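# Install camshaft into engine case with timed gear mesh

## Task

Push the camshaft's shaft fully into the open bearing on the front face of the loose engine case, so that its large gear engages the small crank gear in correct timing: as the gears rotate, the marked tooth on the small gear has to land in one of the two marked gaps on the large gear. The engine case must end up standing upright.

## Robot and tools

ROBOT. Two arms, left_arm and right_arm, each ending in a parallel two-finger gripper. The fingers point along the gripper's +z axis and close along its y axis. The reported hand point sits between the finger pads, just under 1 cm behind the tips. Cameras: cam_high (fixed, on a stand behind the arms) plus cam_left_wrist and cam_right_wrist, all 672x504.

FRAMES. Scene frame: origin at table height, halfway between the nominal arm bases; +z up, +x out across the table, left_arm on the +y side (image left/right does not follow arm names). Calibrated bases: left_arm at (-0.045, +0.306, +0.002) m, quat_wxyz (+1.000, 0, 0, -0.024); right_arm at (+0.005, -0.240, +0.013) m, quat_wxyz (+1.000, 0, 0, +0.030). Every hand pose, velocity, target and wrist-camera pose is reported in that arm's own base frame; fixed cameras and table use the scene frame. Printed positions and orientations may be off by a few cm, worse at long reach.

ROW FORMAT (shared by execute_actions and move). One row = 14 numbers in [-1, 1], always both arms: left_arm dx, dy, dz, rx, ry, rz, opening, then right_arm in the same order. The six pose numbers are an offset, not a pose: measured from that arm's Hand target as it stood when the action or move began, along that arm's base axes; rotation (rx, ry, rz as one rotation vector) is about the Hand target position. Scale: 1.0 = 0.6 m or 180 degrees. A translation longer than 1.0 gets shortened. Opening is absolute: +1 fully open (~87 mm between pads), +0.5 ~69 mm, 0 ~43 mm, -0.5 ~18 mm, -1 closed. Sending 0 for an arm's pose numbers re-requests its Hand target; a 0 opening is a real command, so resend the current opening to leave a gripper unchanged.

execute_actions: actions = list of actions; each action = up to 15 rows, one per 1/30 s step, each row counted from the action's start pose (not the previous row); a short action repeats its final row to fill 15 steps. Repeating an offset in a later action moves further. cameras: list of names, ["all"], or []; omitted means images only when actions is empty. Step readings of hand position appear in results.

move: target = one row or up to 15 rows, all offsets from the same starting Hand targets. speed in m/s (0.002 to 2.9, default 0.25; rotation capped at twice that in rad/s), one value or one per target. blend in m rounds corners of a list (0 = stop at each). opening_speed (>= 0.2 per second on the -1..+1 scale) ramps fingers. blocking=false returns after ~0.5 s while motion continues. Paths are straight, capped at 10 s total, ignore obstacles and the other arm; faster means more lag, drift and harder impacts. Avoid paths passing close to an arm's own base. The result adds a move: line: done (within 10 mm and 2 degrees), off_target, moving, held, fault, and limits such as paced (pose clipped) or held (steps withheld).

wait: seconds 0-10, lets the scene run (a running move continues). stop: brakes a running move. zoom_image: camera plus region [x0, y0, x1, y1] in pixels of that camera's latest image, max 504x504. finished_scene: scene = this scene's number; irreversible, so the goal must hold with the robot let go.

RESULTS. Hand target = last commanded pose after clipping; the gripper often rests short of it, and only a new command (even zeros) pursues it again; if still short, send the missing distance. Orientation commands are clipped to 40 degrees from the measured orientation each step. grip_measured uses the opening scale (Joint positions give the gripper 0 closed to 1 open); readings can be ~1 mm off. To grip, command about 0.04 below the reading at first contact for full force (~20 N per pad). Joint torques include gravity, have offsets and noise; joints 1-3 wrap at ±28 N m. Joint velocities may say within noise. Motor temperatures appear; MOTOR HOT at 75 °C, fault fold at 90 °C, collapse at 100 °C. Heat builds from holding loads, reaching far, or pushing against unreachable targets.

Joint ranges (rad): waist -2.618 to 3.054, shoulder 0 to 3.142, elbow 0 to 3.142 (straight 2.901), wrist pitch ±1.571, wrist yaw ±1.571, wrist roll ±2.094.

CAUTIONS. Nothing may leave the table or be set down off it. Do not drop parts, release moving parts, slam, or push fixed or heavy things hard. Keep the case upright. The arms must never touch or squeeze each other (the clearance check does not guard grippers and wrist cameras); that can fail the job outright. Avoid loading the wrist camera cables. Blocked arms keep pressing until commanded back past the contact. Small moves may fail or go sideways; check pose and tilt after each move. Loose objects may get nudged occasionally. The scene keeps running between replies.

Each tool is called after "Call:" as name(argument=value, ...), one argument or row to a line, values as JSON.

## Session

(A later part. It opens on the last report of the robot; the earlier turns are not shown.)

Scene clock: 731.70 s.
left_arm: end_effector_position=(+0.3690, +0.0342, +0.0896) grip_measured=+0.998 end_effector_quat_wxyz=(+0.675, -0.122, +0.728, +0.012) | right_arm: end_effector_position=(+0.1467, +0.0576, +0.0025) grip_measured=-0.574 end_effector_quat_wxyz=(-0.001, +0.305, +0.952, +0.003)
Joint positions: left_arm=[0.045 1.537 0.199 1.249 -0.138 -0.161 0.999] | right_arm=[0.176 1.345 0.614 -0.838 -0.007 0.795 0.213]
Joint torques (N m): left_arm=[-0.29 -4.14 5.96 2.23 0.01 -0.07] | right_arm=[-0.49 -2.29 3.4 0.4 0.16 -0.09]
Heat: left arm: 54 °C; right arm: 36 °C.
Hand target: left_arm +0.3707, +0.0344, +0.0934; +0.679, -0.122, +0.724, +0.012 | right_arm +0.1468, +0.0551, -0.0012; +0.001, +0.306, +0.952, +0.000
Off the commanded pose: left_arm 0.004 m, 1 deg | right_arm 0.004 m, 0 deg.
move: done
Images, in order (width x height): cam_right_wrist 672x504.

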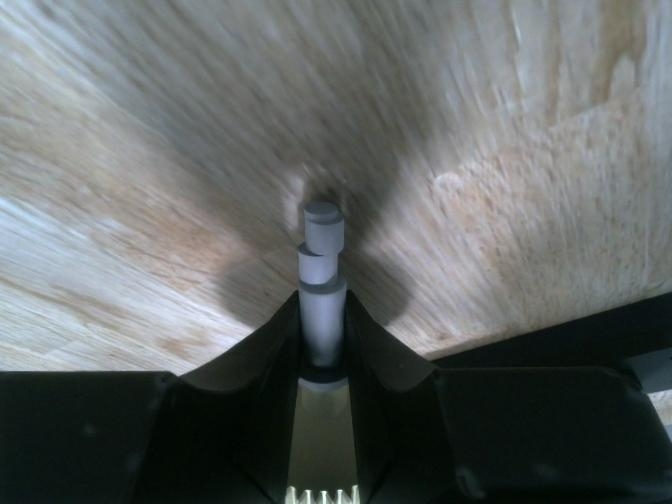

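Call:
move(
  target=[
    [0,0,0,0,0,0,1,0,0,0,0,0,0,-0.75],
    [0,0,0,0,0,0,1,0,0,0.2,0,0,0,-0.75],
    [0,0,0,0,0,0,1,0.205,-0.108,0.2,0.0525,-0.101,-0.343,-0.75],
  ],
  speed=0.15,
  opening_speed=0.4,
  cameras=["cam_right_wrist","cam_high"],
)

Call:
zoom_image(
  camera="cam_high",
  region=[170, 170, 290, 290],
)

Scene clock: 775.07 s.
left_arm: end_effector_position=(+0.3690, +0.0342, +0.0896) grip_measured=+0.998 end_effector_quat_wxyz=(+0.675, -0.122, +0.728, +0.012) | right_arm: end_effector_position=(+0.2646, -0.0069, +0.1197) grip_measured=-0.574 end_effector_quat_wxyz=(+0.112, +0.740, +0.653, +0.115)
Joint positions: left_arm=[0.045 1.537 0.199 1.249 -0.138 -0.161 0.999] | right_arm=[-0.219 1.238 0.968 -0.982 -0.053 1.484 0.213]
Joint torques (N m): left_arm=[-0.27 -4.12 5.97 2.23 0.01 -0.07] | right_arm=[-0.39 -2.81 4.49 1.02 0.07 0.03]
Heat: left arm: 54 °C; right arm: 36 °C.
Hand target: left_arm +0.3707, +0.0344, +0.0934; +0.679, -0.122, +0.724, +0.012 | right_arm +0.2697, -0.0097, +0.1187; +0.120, +0.744, +0.647, +0.120
Off the commanded pose: left_arm 0.004 m, 1 deg | right_arm 0.006 m, 1 deg.
move: done
Images, in order (width x height): cam_high 672x504, cam_right_wrist 672x504.

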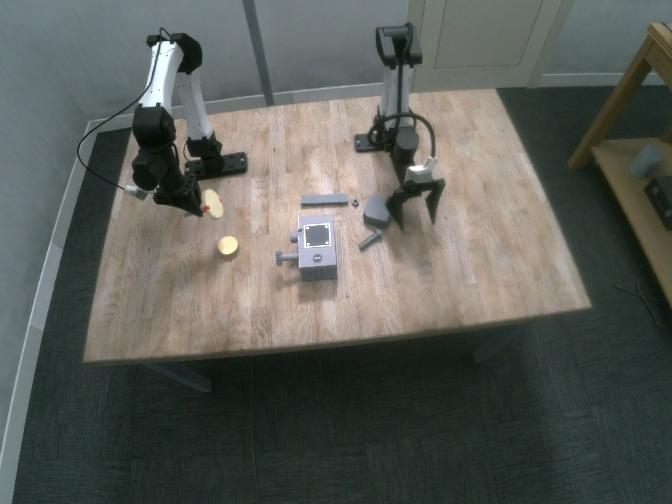

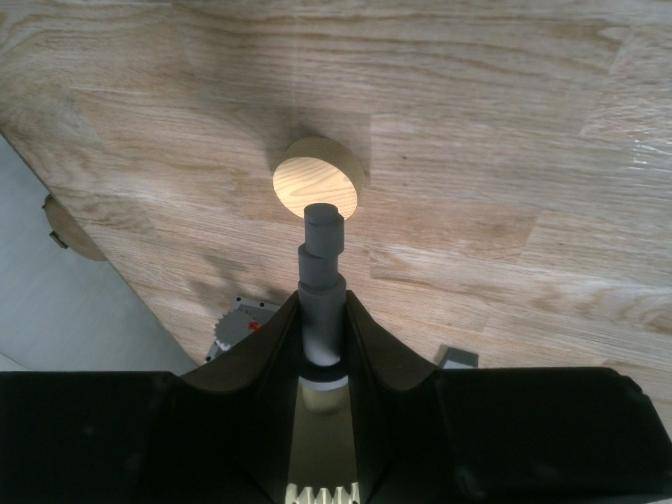

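Scaled by 4.200 from the camera's 672x504 image, which has a finer 960x720 frame.

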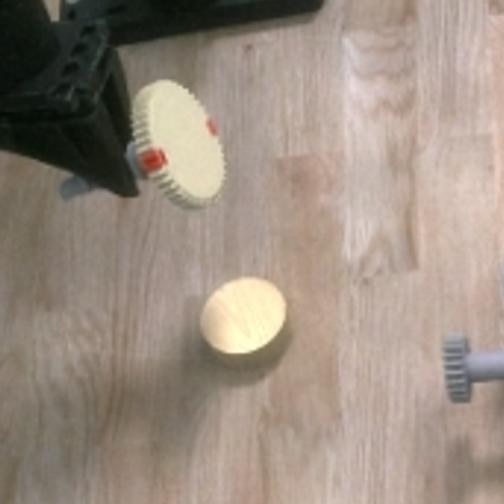

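Call:
move(
  target=[
    [0,0,0,0,0,0,1,-0.053,-0.037,-0.12,0,0,0,-0.75],
    [0,0,0,0,0,0,1,-0.053,-0.037,-0.175,0,0,0,-0.75],
  ],
  speed=[0.15,0.05],
  cameras=["cam_right_wrist","cam_high"],
)

Call:
zoom_image(
  camera="cam_high",
  region=[170, 170, 290, 290],
)

Scene clock: 790.80 s.
left_arm: end_effector_position=(+0.3690, +0.0342, +0.0896) grip_measured=+0.998 end_effector_quat_wxyz=(+0.675, -0.122, +0.728, +0.012) | right_arm: end_effector_position=(+0.2341, -0.0314, +0.0141) grip_measured=-0.574 end_effector_quat_wxyz=(+0.115, +0.745, +0.648, +0.110)
Joint positions: left_arm=[0.045 1.537 0.199 1.249 -0.138 -0.161 0.999] | right_arm=[-0.372 1.257 0.548 -0.553 -0.087 1.351 0.213]
Joint torques (N m): left_arm=[-0.28 -4.12 5.96 2.23 0.01 -0.08] | right_arm=[-0.47 -2.26 4.1 0.99 -0.13 -0.1]
Heat: left arm: 54 °C; right arm: 36 °C.
Hand target: left_arm +0.3707, +0.0344, +0.0934; +0.679, -0.122, +0.724, +0.012 | right_arm +0.2379, -0.0319, +0.0137; +0.120, +0.744, +0.647, +0.120
Off the commanded pose: left_arm 0.004 m, 1 deg | right_arm 0.004 m, 1 deg.
move: done
Images, in order (width x height): cam_high 672x504, cam_right_wrist 672x504.

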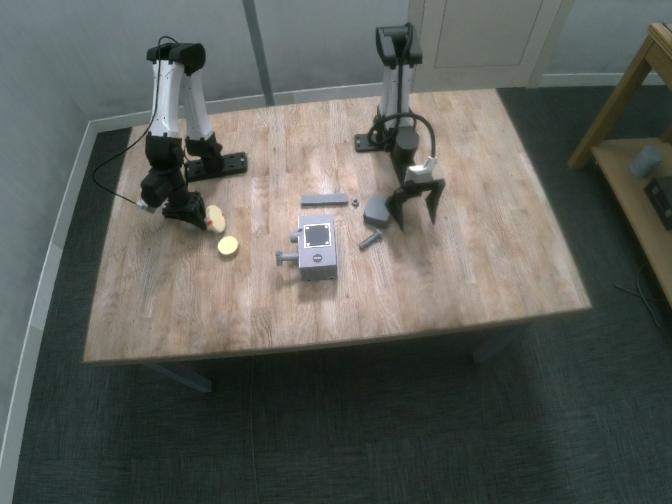

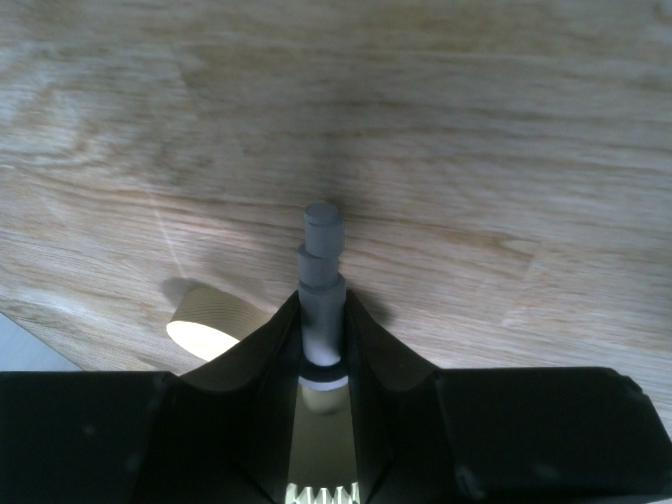

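Scaled by 4.200 from the camera's 672x504 image, which has a finer 960x720 frame.

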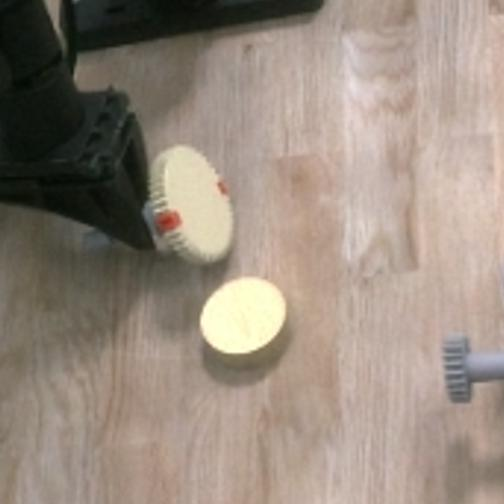

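Call:
move(
  target=[
    [0,0,0,0,0,0,1,-0.042,-0.01,0.002,0,0,0,-0.75],
    [0,0,0,0,0,0,1,-0.042,-0.01,-0.018,0,0,0,-0.75],
  ],
  speed=[0.1,0.03],
  cameras=["cam_right_wrist","cam_high"],
)

Call:
zoom_image(
  camera="cam_high",
  region=[170, 170, 270, 270],
)

Scene clock: 802.23 s.
left_arm: end_effector_position=(+0.3690, +0.0342, +0.0896) grip_measured=+0.998 end_effector_quat_wxyz=(+0.675, -0.122, +0.728, +0.012) | right_arm: end_effector_position=(+0.2106, -0.0359, +0.0053) grip_measured=-0.574 end_effector_quat_wxyz=(+0.114, +0.744, +0.648, +0.116)
Joint positions: left_arm=[0.045 1.537 0.199 1.249 -0.138 -0.161 0.999] | right_arm=[-0.461 1.185 0.462 -0.546 -0.127 1.267 0.213]
Joint torques (N m): left_arm=[-0.28 -4.12 5.96 2.23 0.01 -0.07] | right_arm=[-0.51 -1.46 3.78 1.02 -0.03 -0.11]
Heat: left arm: 54 °C; right arm: 36 °C.
Hand target: left_arm +0.3707, +0.0344, +0.0934; +0.679, -0.122, +0.724, +0.012 | right_arm +0.2128, -0.0379, +0.0029; +0.120, +0.744, +0.647, +0.120
Off the commanded pose: left_arm 0.004 m, 1 deg | right_arm 0.004 m, 1 deg.
move: done
Images, in order (width x height): cam_high 672x504, cam_right_wrist 672x504.

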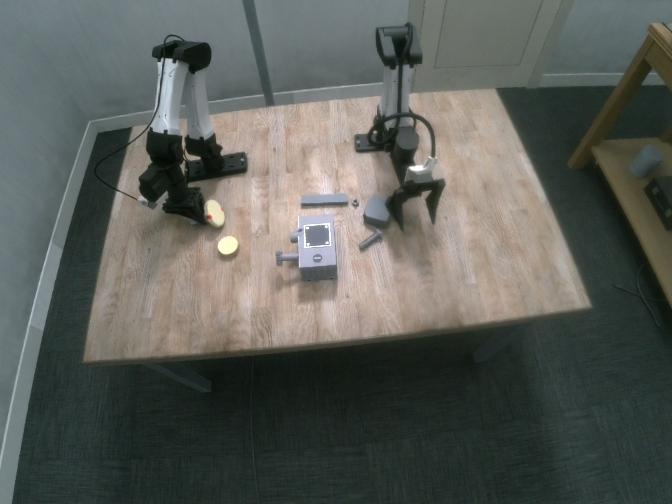

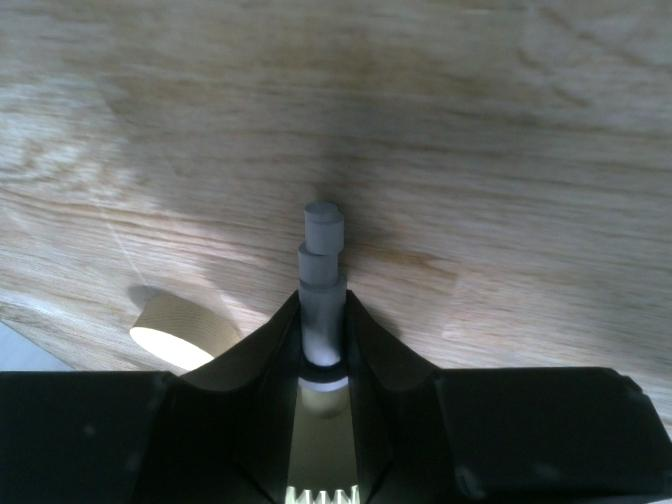

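Scaled by 5.040 from the camera's 672x504 image, which has a finer 960x720 frame.

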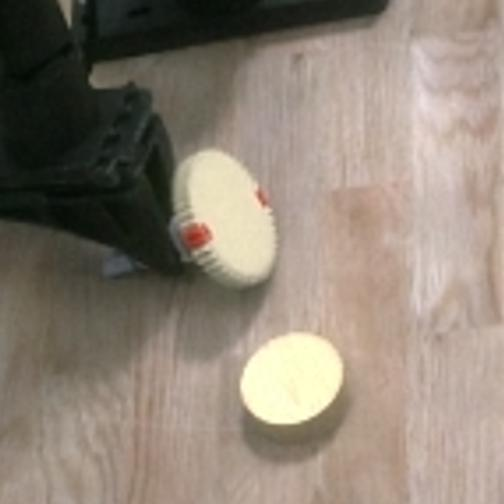

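Call:
move(
  target=[
    [0,0,0,0,0,0,1,0,0,-0.007,0,0,0,-0.75],
    [0,0,0,0,0,0,1,0,0,-0.007,0,0,0,-0.3],
  ],
  speed=0.02,
  opening_speed=0.3,
  cameras=["cam_right_wrist","cam_high"],
)

Call:
zoom_image(
  camera="cam_high",
  region=[170, 170, 270, 270],
)

Scene clock: 810.50 s.
left_arm: end_effector_position=(+0.3690, +0.0342, +0.0896) grip_measured=+0.998 end_effector_quat_wxyz=(+0.675, -0.122, +0.728, +0.012) | right_arm: end_effector_position=(+0.2153, -0.0357, +0.0041) grip_measured=-0.300 end_effector_quat_wxyz=(+0.118, +0.741, +0.649, +0.126)
Joint positions: left_arm=[0.045 1.537 0.199 1.249 -0.138 -0.161 0.999] | right_arm=[-0.461 1.197 0.456 -0.511 -0.14 1.265 0.35]
Joint torques (N m): left_arm=[-0.28 -4.14 5.96 2.22 0.01 -0.07] | right_arm=[-0.5 -1.59 3.32 0.94 0.11 -0.09]
Heat: left arm: 54 °C; right arm: 35 °C.
Hand target: left_arm +0.3707, +0.0344, +0.0934; +0.679, -0.122, +0.724, +0.012 | right_arm +0.2128, -0.0379, -0.0012; +0.120, +0.743, +0.647, +0.120
Off the commanded pose: left_arm 0.004 m, 1 deg | right_arm 0.006 m, 1 deg.
move: done
Images, in order (width x height): cam_high 672x504, cam_right_wrist 672x504.

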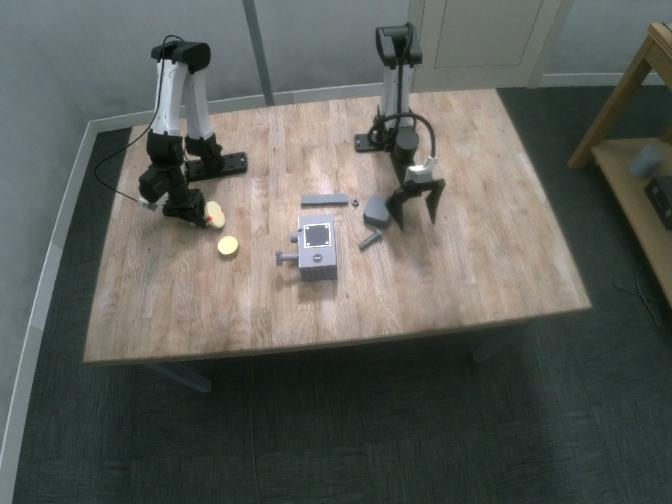

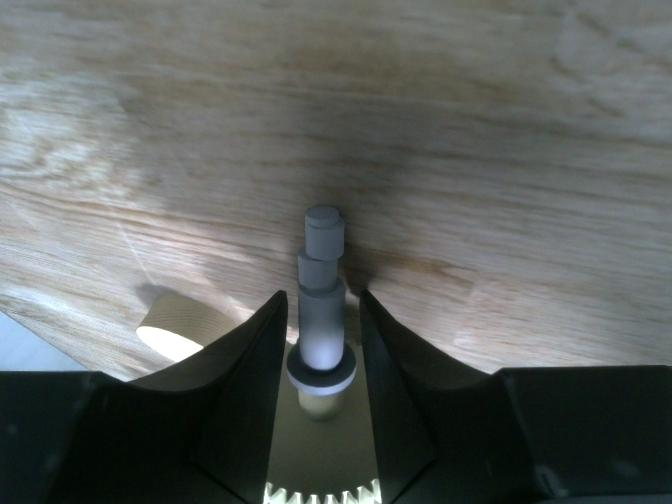

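Scaled by 5.040 from the camera's 672x504 image, which has a finer 960x720 frame.

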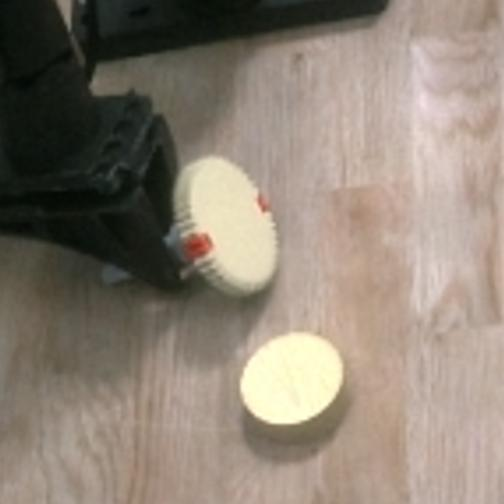

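Call:
move(
  target=[
    [0,0,0,0,0,0,1,0.003,0.003,0.008,0,0,0,0.6],
    [0,0,0,0,0,0,1,-0.045,0.003,0.15,0,0,0,1],
    [0,0,0,0,0,0,1,0,0.01,0.2,-0.087,0.087,0.538,1],
    [0,0,0,0,0,0,1,0.047,0.035,0.19,0.0755,0.1935,-0.943,1],
  ],
  speed=[0.03,0.1,0.25,0.25],
  cameras=["cam_right_wrist","cam_high"],
)

Call:
zoom_image(
  camera="cam_right_wrist",
  region=[220, 130, 460, 310],
)

Scene clock: 874.83 s.
left_arm: end_effector_position=(+0.3690, +0.0342, +0.0896) grip_measured=+0.998 end_effector_quat_wxyz=(+0.675, -0.122, +0.728, +0.012) | right_arm: end_effector_position=(+0.2345, -0.0185, +0.1087) grip_measured=+0.968 end_effector_quat_wxyz=(+0.051, -0.646, +0.738, +0.188)
Joint positions: left_arm=[0.045 1.537 0.199 1.249 -0.138 -0.161 0.999] | right_arm=[-0.146 1.643 1.321 -1.478 -0.321 -1.622 0.984]
Joint torques (N m): left_arm=[-0.29 -4.14 5.94 2.23 0.01 -0.07] | right_arm=[-0.53 -4.86 6.38 -0.34 -0.39 -0.15]
Heat: left arm: 54 °C; right arm: 35 °C.
Hand target: left_arm +0.3707, +0.0344, +0.0934; +0.679, -0.122, +0.724, +0.012 | right_arm +0.2379, -0.0185, +0.1133; +0.058, -0.645, +0.737, +0.191 (not the last commanded pose)
Off the commanded pose: left_arm 0.004 m, 1 deg | right_arm 0.008 m, 10 deg.
move: off_target (right_arm; path cut at 10 s); path passed 3 of 4 targets
Images, in order (width x height): cam_high 672x504, cam_right_wrist 672x504.

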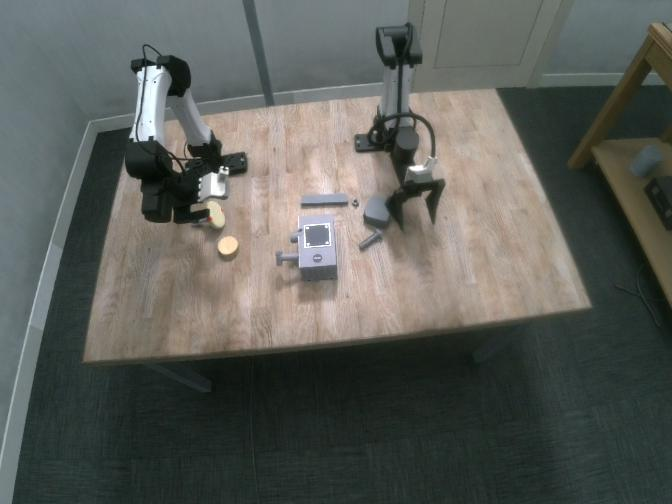

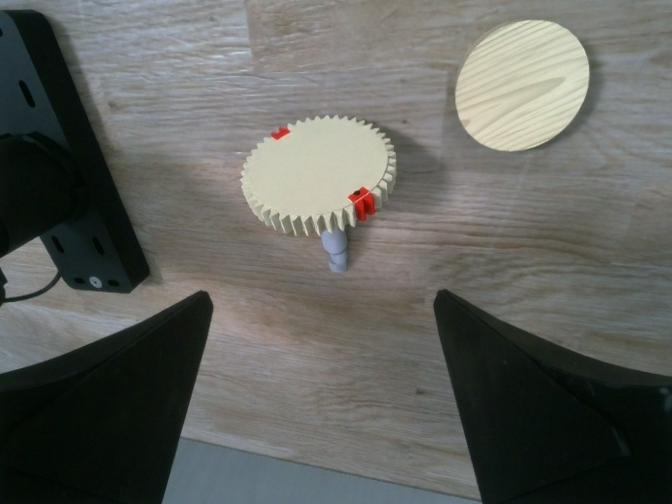

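Scaled by 2.100 from the camera's 672x504 image, which has a finer 960x720 frame.

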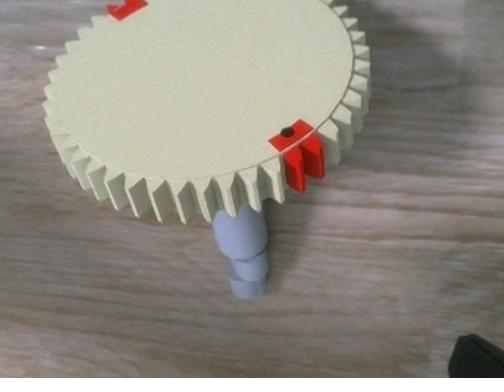

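Call:
move(
  target=[0,0,0,0,0,0,1,-0.0177,0.0138,-0.082,0.0304,0.0343,0.0495,1],
  speed=0.12,
  cameras=["cam_right_wrist","cam_high"],
)

Call:
zoom_image(
  camera="cam_right_wrist",
  region=[180, 150, 480, 375],
)

Scene clock: 914.77 s.
left_arm: end_effector_position=(+0.3690, +0.0342, +0.0896) grip_measured=+0.998 end_effector_quat_wxyz=(+0.675, -0.122, +0.728, +0.012) | right_arm: end_effector_position=(+0.2266, -0.0115, +0.0679) grip_measured=+0.968 end_effector_quat_wxyz=(-0.028, +0.686, -0.679, -0.261)
Joint positions: left_arm=[0.045 1.537 0.199 1.249 -0.138 -0.161 0.999] | right_arm=[-0.146 1.78 1.267 -1.466 -0.348 -1.801 0.984]
Joint torques (N m): left_arm=[-0.29 -4.14 5.96 2.23 0.01 -0.08] | right_arm=[-0.2 -5.75 3.26 -0.4 -0.39 -0.12]
Heat: left arm: 54 °C; right arm: 37 °C.
Hand target: left_arm +0.3707, +0.0344, +0.0934; +0.679, -0.122, +0.724, +0.012 | right_arm +0.2274, -0.0102, +0.0641; -0.034, +0.686, -0.677, -0.264
Off the commanded pose: left_arm 0.004 m, 1 deg | right_arm 0.004 m, 1 deg.
move: done
Images, in order (width x height): cam_high 672x504, cam_right_wrist 672x504.

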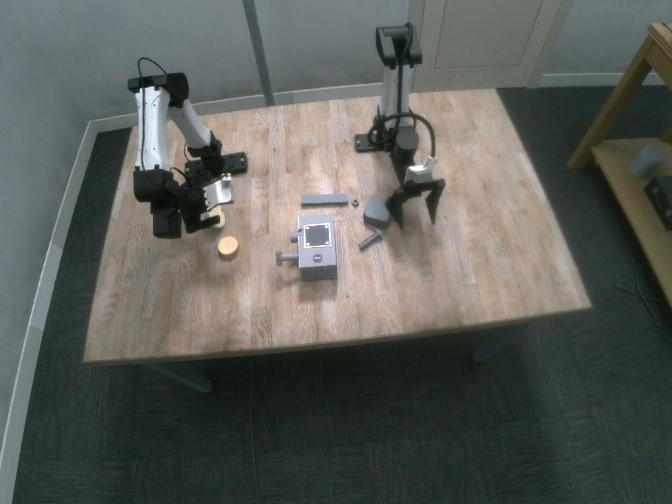

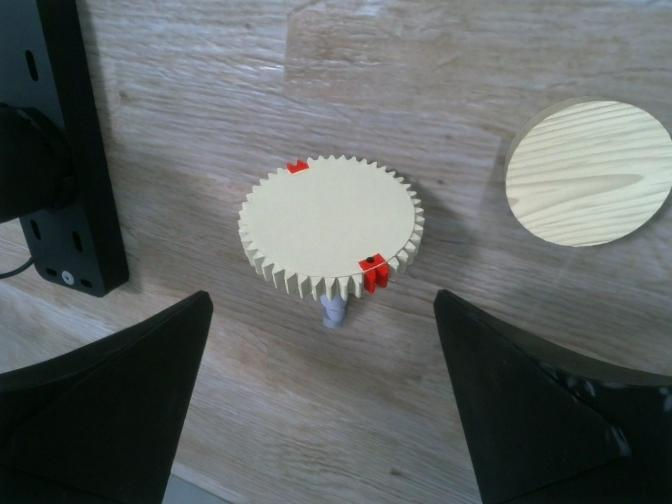

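Scaled by 1.680 from the camera's 672x504 image, which has a finer 960x720 frame.

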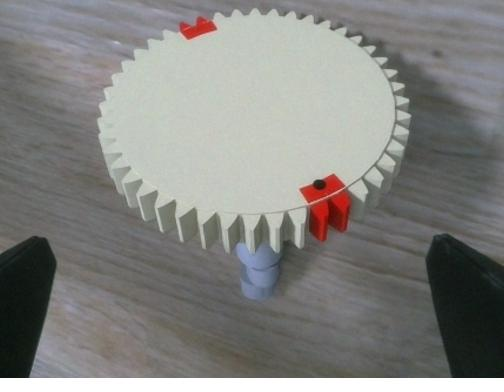

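Call:
move(
  target=[0,0,0,0,0,0,1,-0.0223,0.0425,-0.071,0,0,0,1],
  speed=0.08,
  cameras=["cam_right_wrist","cam_high"],
)

Call:
zoom_image(
  camera="cam_right_wrist",
  region=[180, 200, 480, 425],
)

Scene clock: 927.03 s.
left_arm: end_effector_position=(+0.3690, +0.0342, +0.0896) grip_measured=+0.998 end_effector_quat_wxyz=(+0.675, -0.122, +0.728, +0.012) | right_arm: end_effector_position=(+0.2142, +0.0116, +0.0240) grip_measured=+0.968 end_effector_quat_wxyz=(-0.029, +0.687, -0.677, -0.262)
Joint positions: left_arm=[0.045 1.537 0.199 1.249 -0.138 -0.161 0.999] | right_arm=[-0.072 1.78 1.082 -1.257 -0.381 -1.731 0.984]
Joint torques (N m): left_arm=[-0.28 -4.11 5.94 2.23 0.01 -0.08] | right_arm=[0.76 -6.02 2.97 -0.32 -0.4 -0.06]
Heat: left arm: 54 °C; right arm: 36 °C.
Hand target: left_arm +0.3707, +0.0344, +0.0934; +0.679, -0.122, +0.724, +0.012 | right_arm +0.2140, +0.0153, +0.0215; -0.034, +0.686, -0.677, -0.265
Off the commanded pose: left_arm 0.004 m, 1 deg | right_arm 0.004 m, 1 deg.
move: done
Images, in order (width x height): cam_high 672x504, cam_right_wrist 672x504.

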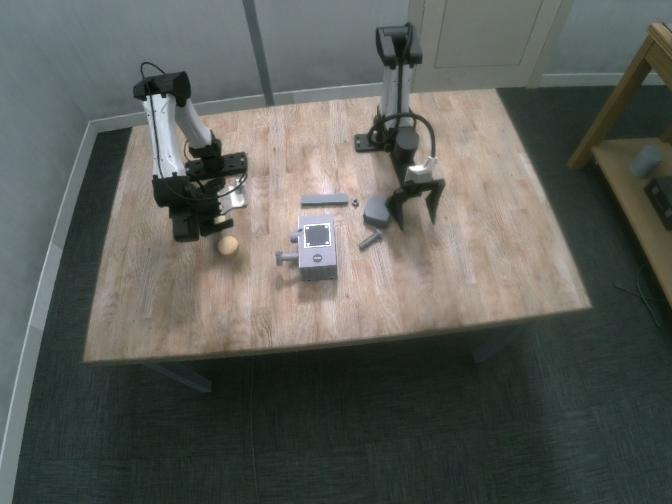

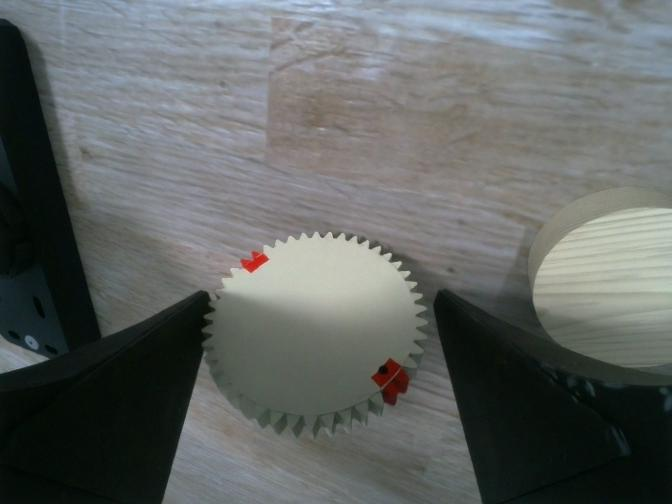

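Scaled by 1.680 from the camera's 672x504 image, which has a finer 960x720 frame.

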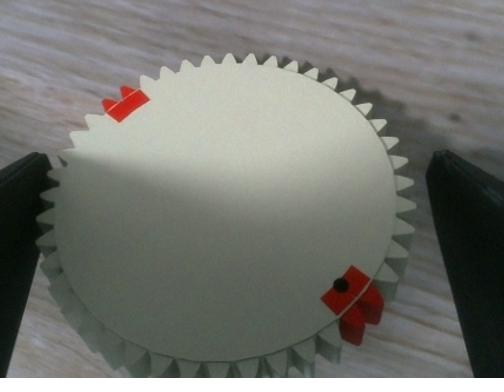

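Call:
move(
  target=[0,0,0,0,0,0,1,-0.022,-0.002,0,0,0,0,1],
  speed=0.05,
  cameras=["cam_right_wrist"],
)

Call:
zoom_image(
  camera="cam_right_wrist",
  region=[180, 200, 480, 425],
)

Scene clock: 940.77 s.
left_arm: end_effector_position=(+0.3690, +0.0342, +0.0896) grip_measured=+0.998 end_effector_quat_wxyz=(+0.675, -0.122, +0.728, +0.012) | right_arm: end_effector_position=(+0.1990, +0.0128, +0.0200) grip_measured=+0.968 end_effector_quat_wxyz=(-0.022, +0.683, -0.678, -0.271)
Joint positions: left_arm=[0.045 1.537 0.199 1.249 -0.138 -0.161 0.999] | right_arm=[-0.072 1.757 1.027 -1.248 -0.381 -1.731 0.984]
Joint torques (N m): left_arm=[-0.28 -4.14 5.96 2.22 0.01 -0.07] | right_arm=[0.05 -7.76 2.82 -0.39 -0.37 -0.1]
Heat: left arm: 54 °C; right arm: 35 °C.
Hand target: left_arm +0.3707, +0.0344, +0.0934; +0.679, -0.122, +0.724, +0.012 | right_arm +0.2008, +0.0141, +0.0215; -0.034, +0.686, -0.677, -0.265
Off the commanded pose: left_arm 0.004 m, 1 deg | right_arm 0.003 m, 2 deg.
move: done
Images, in order (width x height): cam_right_wrist 672x504.

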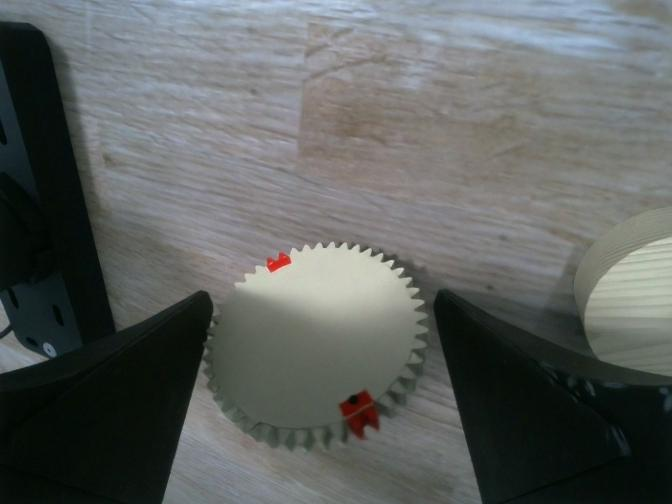

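Scaled by 1.680 from the camera's 672x504 image, which has a finer 960x720 frame.

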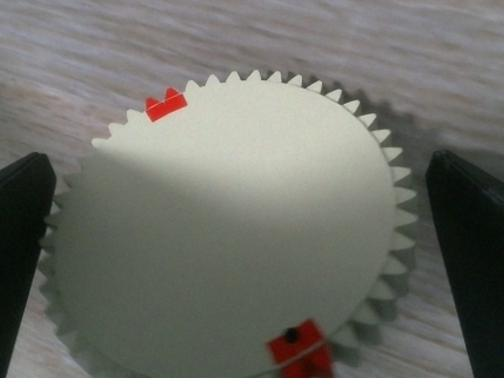

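Call:
move(
  target=[
    [0,0,0,0,0,0,1,-0.005,-0.007,0.011,0,0,0,1],
    [0,0,0,0,0,0,1,-0.005,-0.007,0.011,0,0,0,0.66],
  ],
  speed=0.05,
  opening_speed=0.3,
  cameras=["cam_right_wrist","cam_high"],
)

Call:
zoom_image(
  camera="cam_right_wrist",
  region=[180, 200, 480, 425],
)

Scene clock: 955.63 s.
left_arm: end_effector_position=(+0.3690, +0.0342, +0.0896) grip_measured=+0.998 end_effector_quat_wxyz=(+0.675, -0.122, +0.728, +0.012) | right_arm: end_effector_position=(+0.2013, +0.0105, +0.0234) grip_measured=+0.710 end_effector_quat_wxyz=(-0.031, +0.686, -0.677, -0.264)
Joint positions: left_arm=[0.045 1.537 0.199 1.249 -0.138 -0.161 0.999] | right_arm=[-0.083 1.738 1.027 -1.248 -0.381 -1.743 0.855]
Joint torques (N m): left_arm=[-0.29 -4.12 5.96 2.23 0.01 -0.07] | right_arm=[-0.47 -7.66 3.32 -0.63 -0.3 -0.14]
Heat: left arm: 54 °C; right arm: 35 °C.
Hand target: left_arm +0.3707, +0.0344, +0.0934; +0.679, -0.122, +0.724, +0.012 | right_arm +0.1978, +0.0099, +0.0281; -0.034, +0.686, -0.677, -0.265
Off the commanded pose: left_arm 0.004 m, 1 deg | right_arm 0.006 m, 0 deg.
move: done
Images, in order (width x height): cam_high 672x504, cam_right_wrist 672x504.

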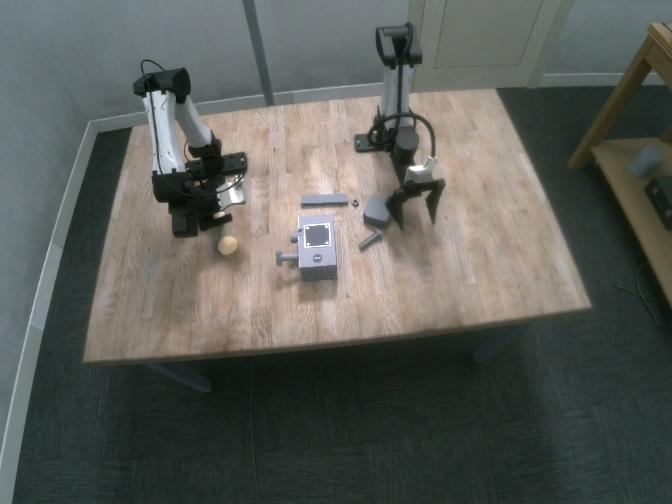

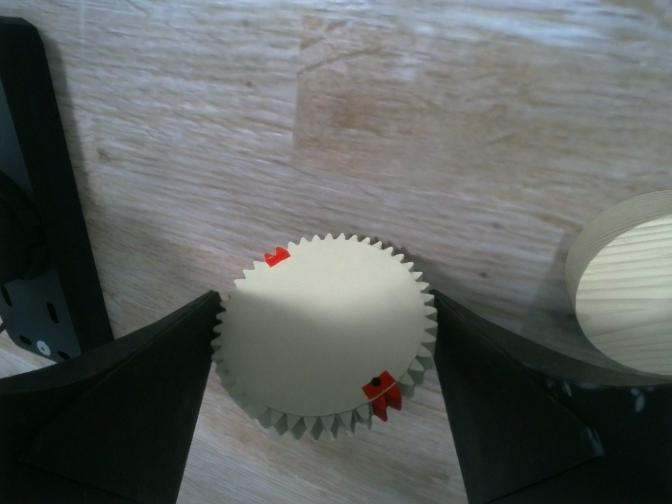

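Scaled by 1.680 from the camera's 672x504 image, which has a finer 960x720 frame.

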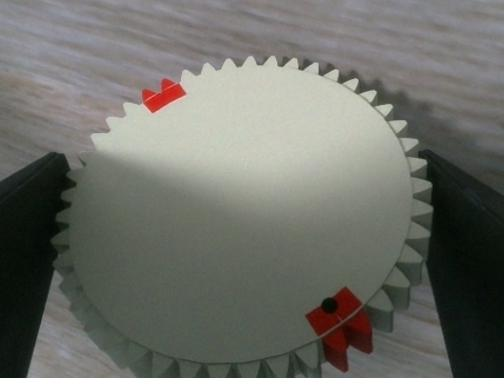

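Call:
move(
  target=[
    [0,0,0,0,0,0,1,0,0,0,0,0,0,0.6],
    [0,0,0,0,0,0,1,0,0,0.02,0,0,0,0.6],
    [0,0,0,0,0,0,1,0,-0.01,0.16,0,0,0,0.6],
  ],
  speed=[0.05,0.03,0.12],
  cameras=["cam_right_wrist","cam_high"],
)

Call:
zoom_image(
  camera="cam_right_wrist",
  region=[180, 200, 480, 425],
)

Scene clock: 966.47 s.
left_arm: end_effector_position=(+0.3690, +0.0342, +0.0896) grip_measured=+0.998 end_effector_quat_wxyz=(+0.675, -0.122, +0.728, +0.012) | right_arm: end_effector_position=(+0.1986, +0.0049, +0.1141) grip_measured=+0.710 end_effector_quat_wxyz=(-0.058, +0.686, -0.692, -0.217)
Joint positions: left_arm=[0.045 1.537 0.199 1.249 -0.138 -0.161 0.999] | right_arm=[-0.097 1.528 1.214 -1.532 -0.365 -1.711 0.855]
Joint torques (N m): left_arm=[-0.28 -4.14 5.96 2.23 0.01 -0.07] | right_arm=[0.24 -5.83 6.23 -0.53 -0.21 -0.02]
Heat: left arm: 54 °C; right arm: 35 °C.
Hand target: left_arm +0.3707, +0.0344, +0.0934; +0.679, -0.122, +0.724, +0.012 | right_arm +0.1979, +0.0039, +0.1241; -0.034, +0.686, -0.677, -0.264
Off the commanded pose: left_arm 0.004 m, 1 deg | right_arm 0.010 m, 6 deg.
joint sent to its limit (right arm) — joint 4 (wrist pitch), lower limit. The joint targets are off in orientation, not in position.
move: off_target (right_arm)
Images, in order (width x height): cam_high 672x504, cam_right_wrist 672x504.

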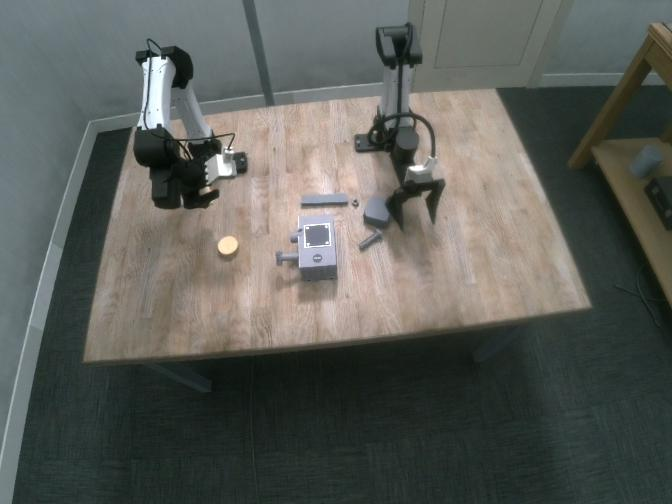

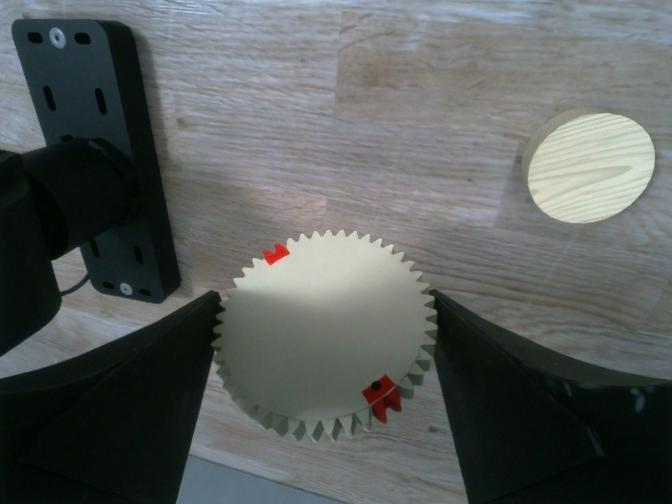

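Scaled by 1.680 from the camera's 672x504 image, which has a finer 960x720 frame.

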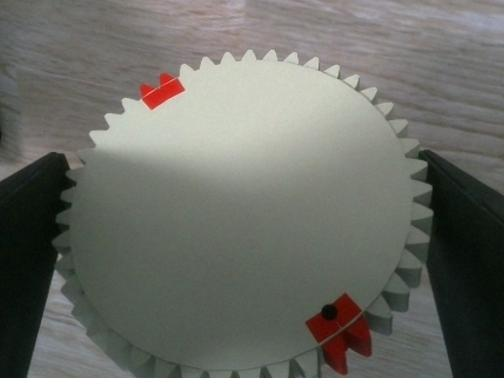

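Call:
move(
  target=[
    [0,0,0,0,0,0,1,0.137,-0.0065,0.15,0.014,-0.1655,-0.534,0.6],
    [0,0,0,0,0,0,1,0.278,0.12,0.05,0.282,0.169,-0.939,0.6],
  ],
  speed=0.3,
  cameras=["cam_right_wrist","cam_high"],
)

Call:
zoom_image(
  camera="cam_high",
  region=[180, 150, 360, 300],
)

Scene clock: 1022.50 s.
left_arm: end_effector_position=(+0.3690, +0.0342, +0.0896) grip_measured=+0.998 end_effector_quat_wxyz=(+0.675, -0.122, +0.728, +0.012) | right_arm: end_effector_position=(+0.3571, +0.0737, +0.1477) grip_measured=+0.711 end_effector_quat_wxyz=(+0.318, +0.689, +0.596, +0.261)
Joint positions: left_arm=[0.045 1.537 0.199 1.249 -0.138 -0.161 0.999] | right_arm=[0.244 1.207 0.79 -0.35 0.308 1.828 0.855]
Joint torques (N m): left_arm=[-0.28 -4.11 5.94 2.22 0.01 -0.07] | right_arm=[0.8 -3 5.01 1.83 0.34 0.01]
Heat: left arm: 54 °C; right arm: 37 °C.
Hand target: left_arm +0.3707, +0.0344, +0.0934; +0.679, -0.122, +0.724, +0.012 | right_arm +0.3646, +0.0758, +0.1540; +0.329, +0.688, +0.584, +0.278
Off the commanded pose: left_arm 0.004 m, 1 deg | right_arm 0.010 m, 3 deg.
move: off_target (right_arm)
Images, in order (width x height): cam_high 672x504, cam_right_wrist 672x504.

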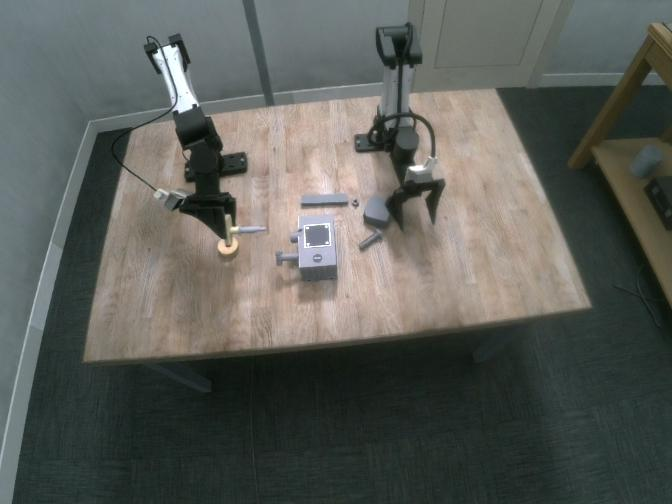

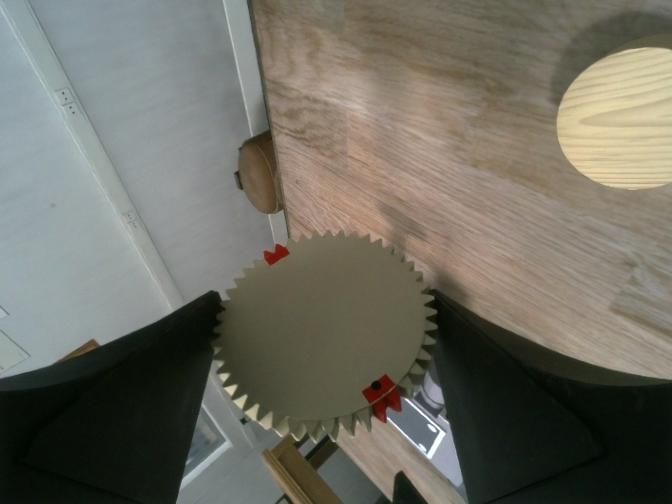

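Scaled by 2.800 from the camera's 672x504 image, which has a finer 960x720 frame.

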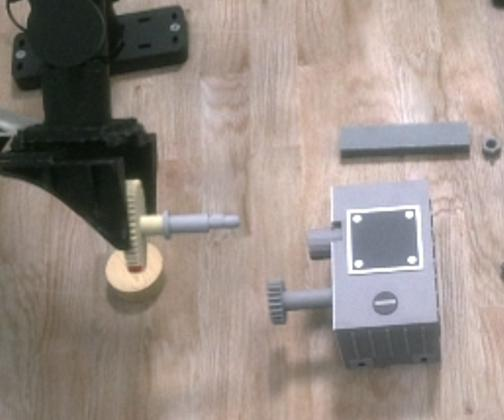

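Call:
move(
  target=[
    [-0.08,-0.2,0.2,0.01,-0.08,-0.1,1,0,0,0,0,0,0,0.6],
    [-0.132,-0.395,0.026,0.0256,-0.152,-0.2025,1,0,0,0,0,0,0,0.6],
  ],
  speed=0.25,
  blend=0.05,
  cameras=["all"],
)

Scene clock: 1053.03 s.
left_arm: end_effector_position=(+0.2856, -0.1976, +0.0907) grip_measured=+0.998 end_effector_quat_wxyz=(+0.683, +0.177, +0.689, -0.169) | right_arm: end_effector_position=(+0.3572, +0.0736, +0.1478) grip_measured=+0.711 end_effector_quat_wxyz=(+0.319, +0.689, +0.596, +0.261)
Joint positions: left_arm=[-0.719 1.61 0.081 1.518 -0.225 0.007 0.999] | right_arm=[0.244 1.207 0.79 -0.35 0.308 1.828 0.855]
Joint torques (N m): left_arm=[-0.8 -2.56 6.09 2.94 -0.08 -0.03] | right_arm=[0.84 -2.97 5 1.82 0.33 0.02]
Motor temperatures (°C): left_arm=[23 28 33 54 26 25 24] | right_arm=[25 30 36 35 27 26 29]
Heat: left arm: 54 °C; right arm: 36 °C.
Hand target: left_arm +0.2915, -0.2025, +0.1090; +0.802, +0.136, +0.546, -0.199 | right_arm +0.3646, +0.0758, +0.1540; +0.329, +0.688, +0.584, +0.278
Off the commanded pose: left_arm 0.020 m, 22 deg | right_arm 0.010 m, 3 deg.
joint sent to its limit (left arm) — joint 4 (wrist pitch), upper limit. The joint targets are off in orientation, not in position.
move: off_target (left_arm, right_arm)

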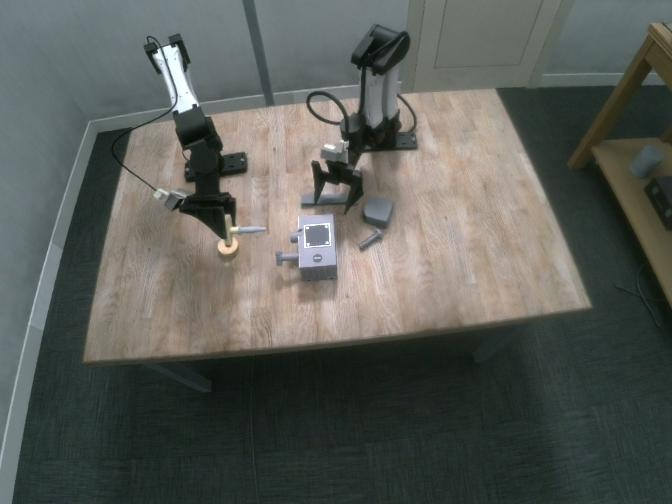

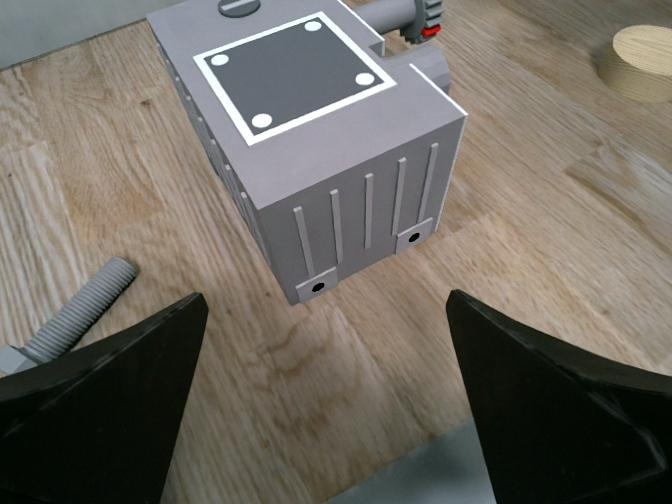

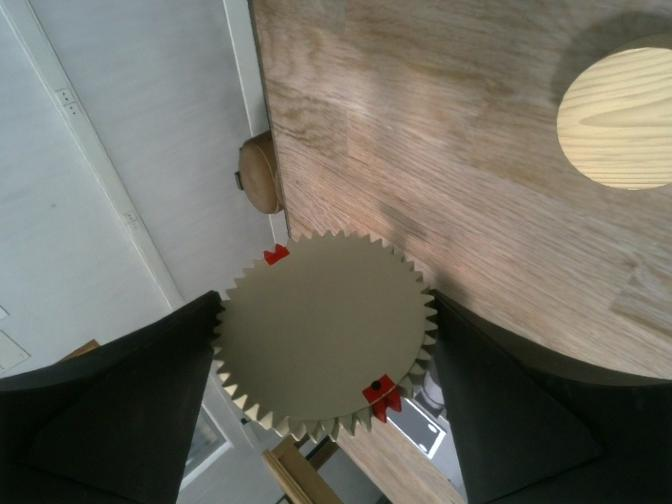

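Call:
move(
  target=[-0.036,0.013,0.02,-0.443,0.192,0.122,1,0,0,0,0,0,0,0.6],
  speed=0.25,
  cameras=["all"],
)

Scene clock: 1077.60 s.
left_arm: end_effector_position=(+0.2687, -0.1928, +0.1107) grip_measured=+0.998 end_effector_quat_wxyz=(+0.539, -0.549, +0.516, -0.377) | right_arm: end_effector_position=(+0.3572, +0.0736, +0.1478) grip_measured=+0.711 end_effector_quat_wxyz=(+0.319, +0.689, +0.596, +0.261)
Joint positions: left_arm=[-1.12 1.453 0.305 0.634 -1.292 -1.925 0.999] | right_arm=[0.244 1.207 0.79 -0.35 0.308 1.828 0.855]
Joint torques (N m): left_arm=[-0.77 -4.88 7.8 1.29 -0.57 -0.07] | right_arm=[0.83 -2.97 5 1.82 0.34 0.03]
Motor temperatures (°C): left_arm=[23 27 33 59 26 25 24] | right_arm=[25 30 36 37 27 26 29]
Heat: left arm: 59 °C; right arm: 37 °C.
Hand target: left_arm +0.2699, -0.1948, +0.1210; +0.540, -0.555, +0.504, -0.382 | right_arm +0.3646, +0.0758, +0.1540; +0.329, +0.688, +0.584, +0.278
Off the commanded pose: left_arm 0.010 m, 2 deg | right_arm 0.010 m, 3 deg.
move: off_target (right_arm)

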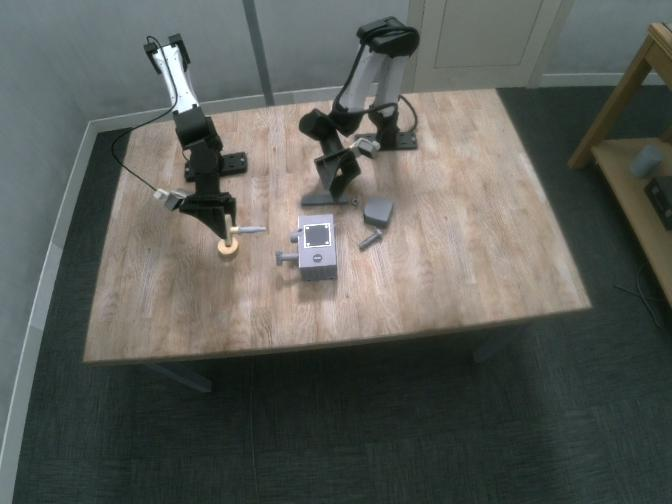

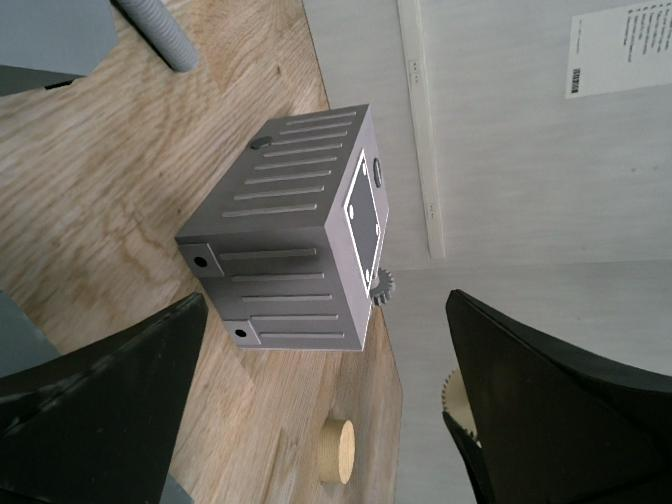

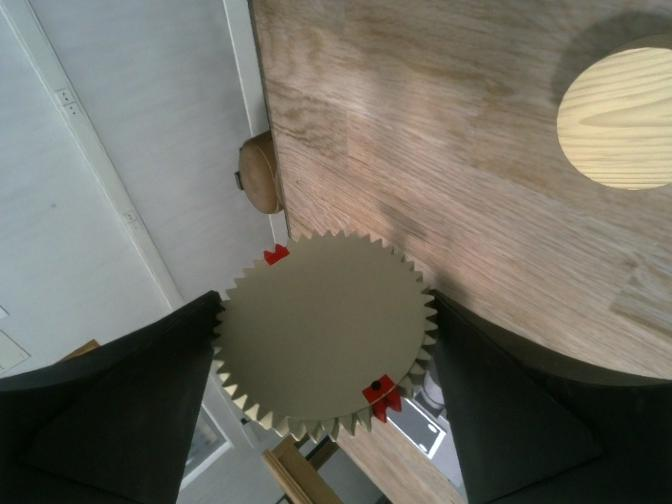

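Call:
move(
  target=[-0.077,0.023,0.08,0.463,-0.092,-0.2065,1,0,0,0,0,0,0,0.6],
  speed=0.25,
  cameras=["cam_high","cam_left_wrist"],
)

Scene clock: 1117.17 s.
left_arm: end_effector_position=(+0.2216, -0.1782, +0.1536) grip_measured=+0.998 end_effector_quat_wxyz=(+0.679, +0.167, +0.697, -0.156) | right_arm: end_effector_position=(+0.3572, +0.0736, +0.1478) grip_measured=+0.711 end_effector_quat_wxyz=(+0.319, +0.689, +0.596, +0.261)
Joint positions: left_arm=[-0.996 0.592 0.119 0.441 -0.535 -0.007 0.999] | right_arm=[0.244 1.207 0.79 -0.35 0.308 1.828 0.855]
Joint torques (N m): left_arm=[0.35 -0.17 11.26 2.09 0.18 -0.02] | right_arm=[0.81 -2.97 5.03 1.82 0.35 0.03]
Motor temperatures (°C): left_arm=[23 28 34 48 26 25 24] | right_arm=[25 30 36 39 27 26 29]
Heat: left arm: 48 °C; right arm: 39 °C.
Hand target: left_arm +0.2237, -0.1810, +0.1689; +0.688, +0.164, +0.688, -0.164 | right_arm +0.3646, +0.0758, +0.1540; +0.329, +0.688, +0.584, +0.278
Off the commanded pose: left_arm 0.016 m, 2 deg | right_arm 0.010 m, 3 deg.
move: off_target (left_arm, right_arm)
Images, in order (width x height): cam_high 672x504, cam_left_wrist 672x504.

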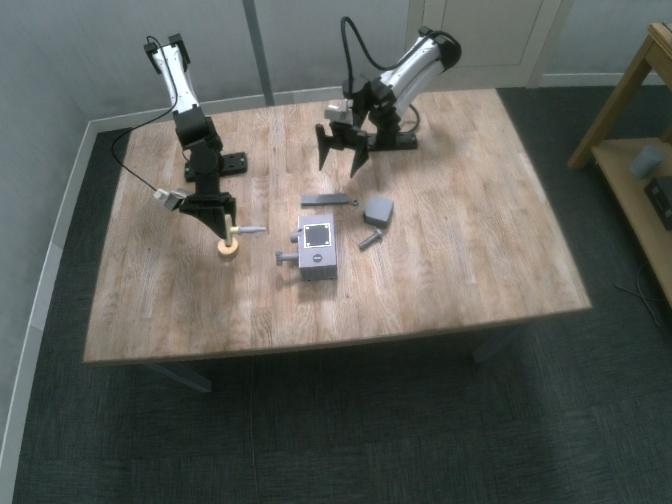

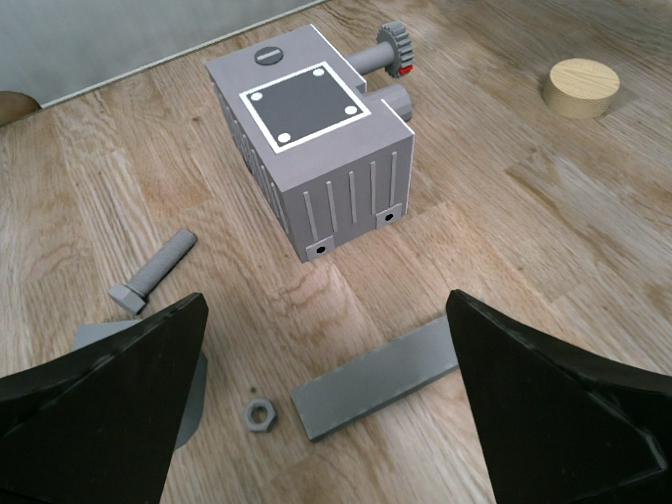

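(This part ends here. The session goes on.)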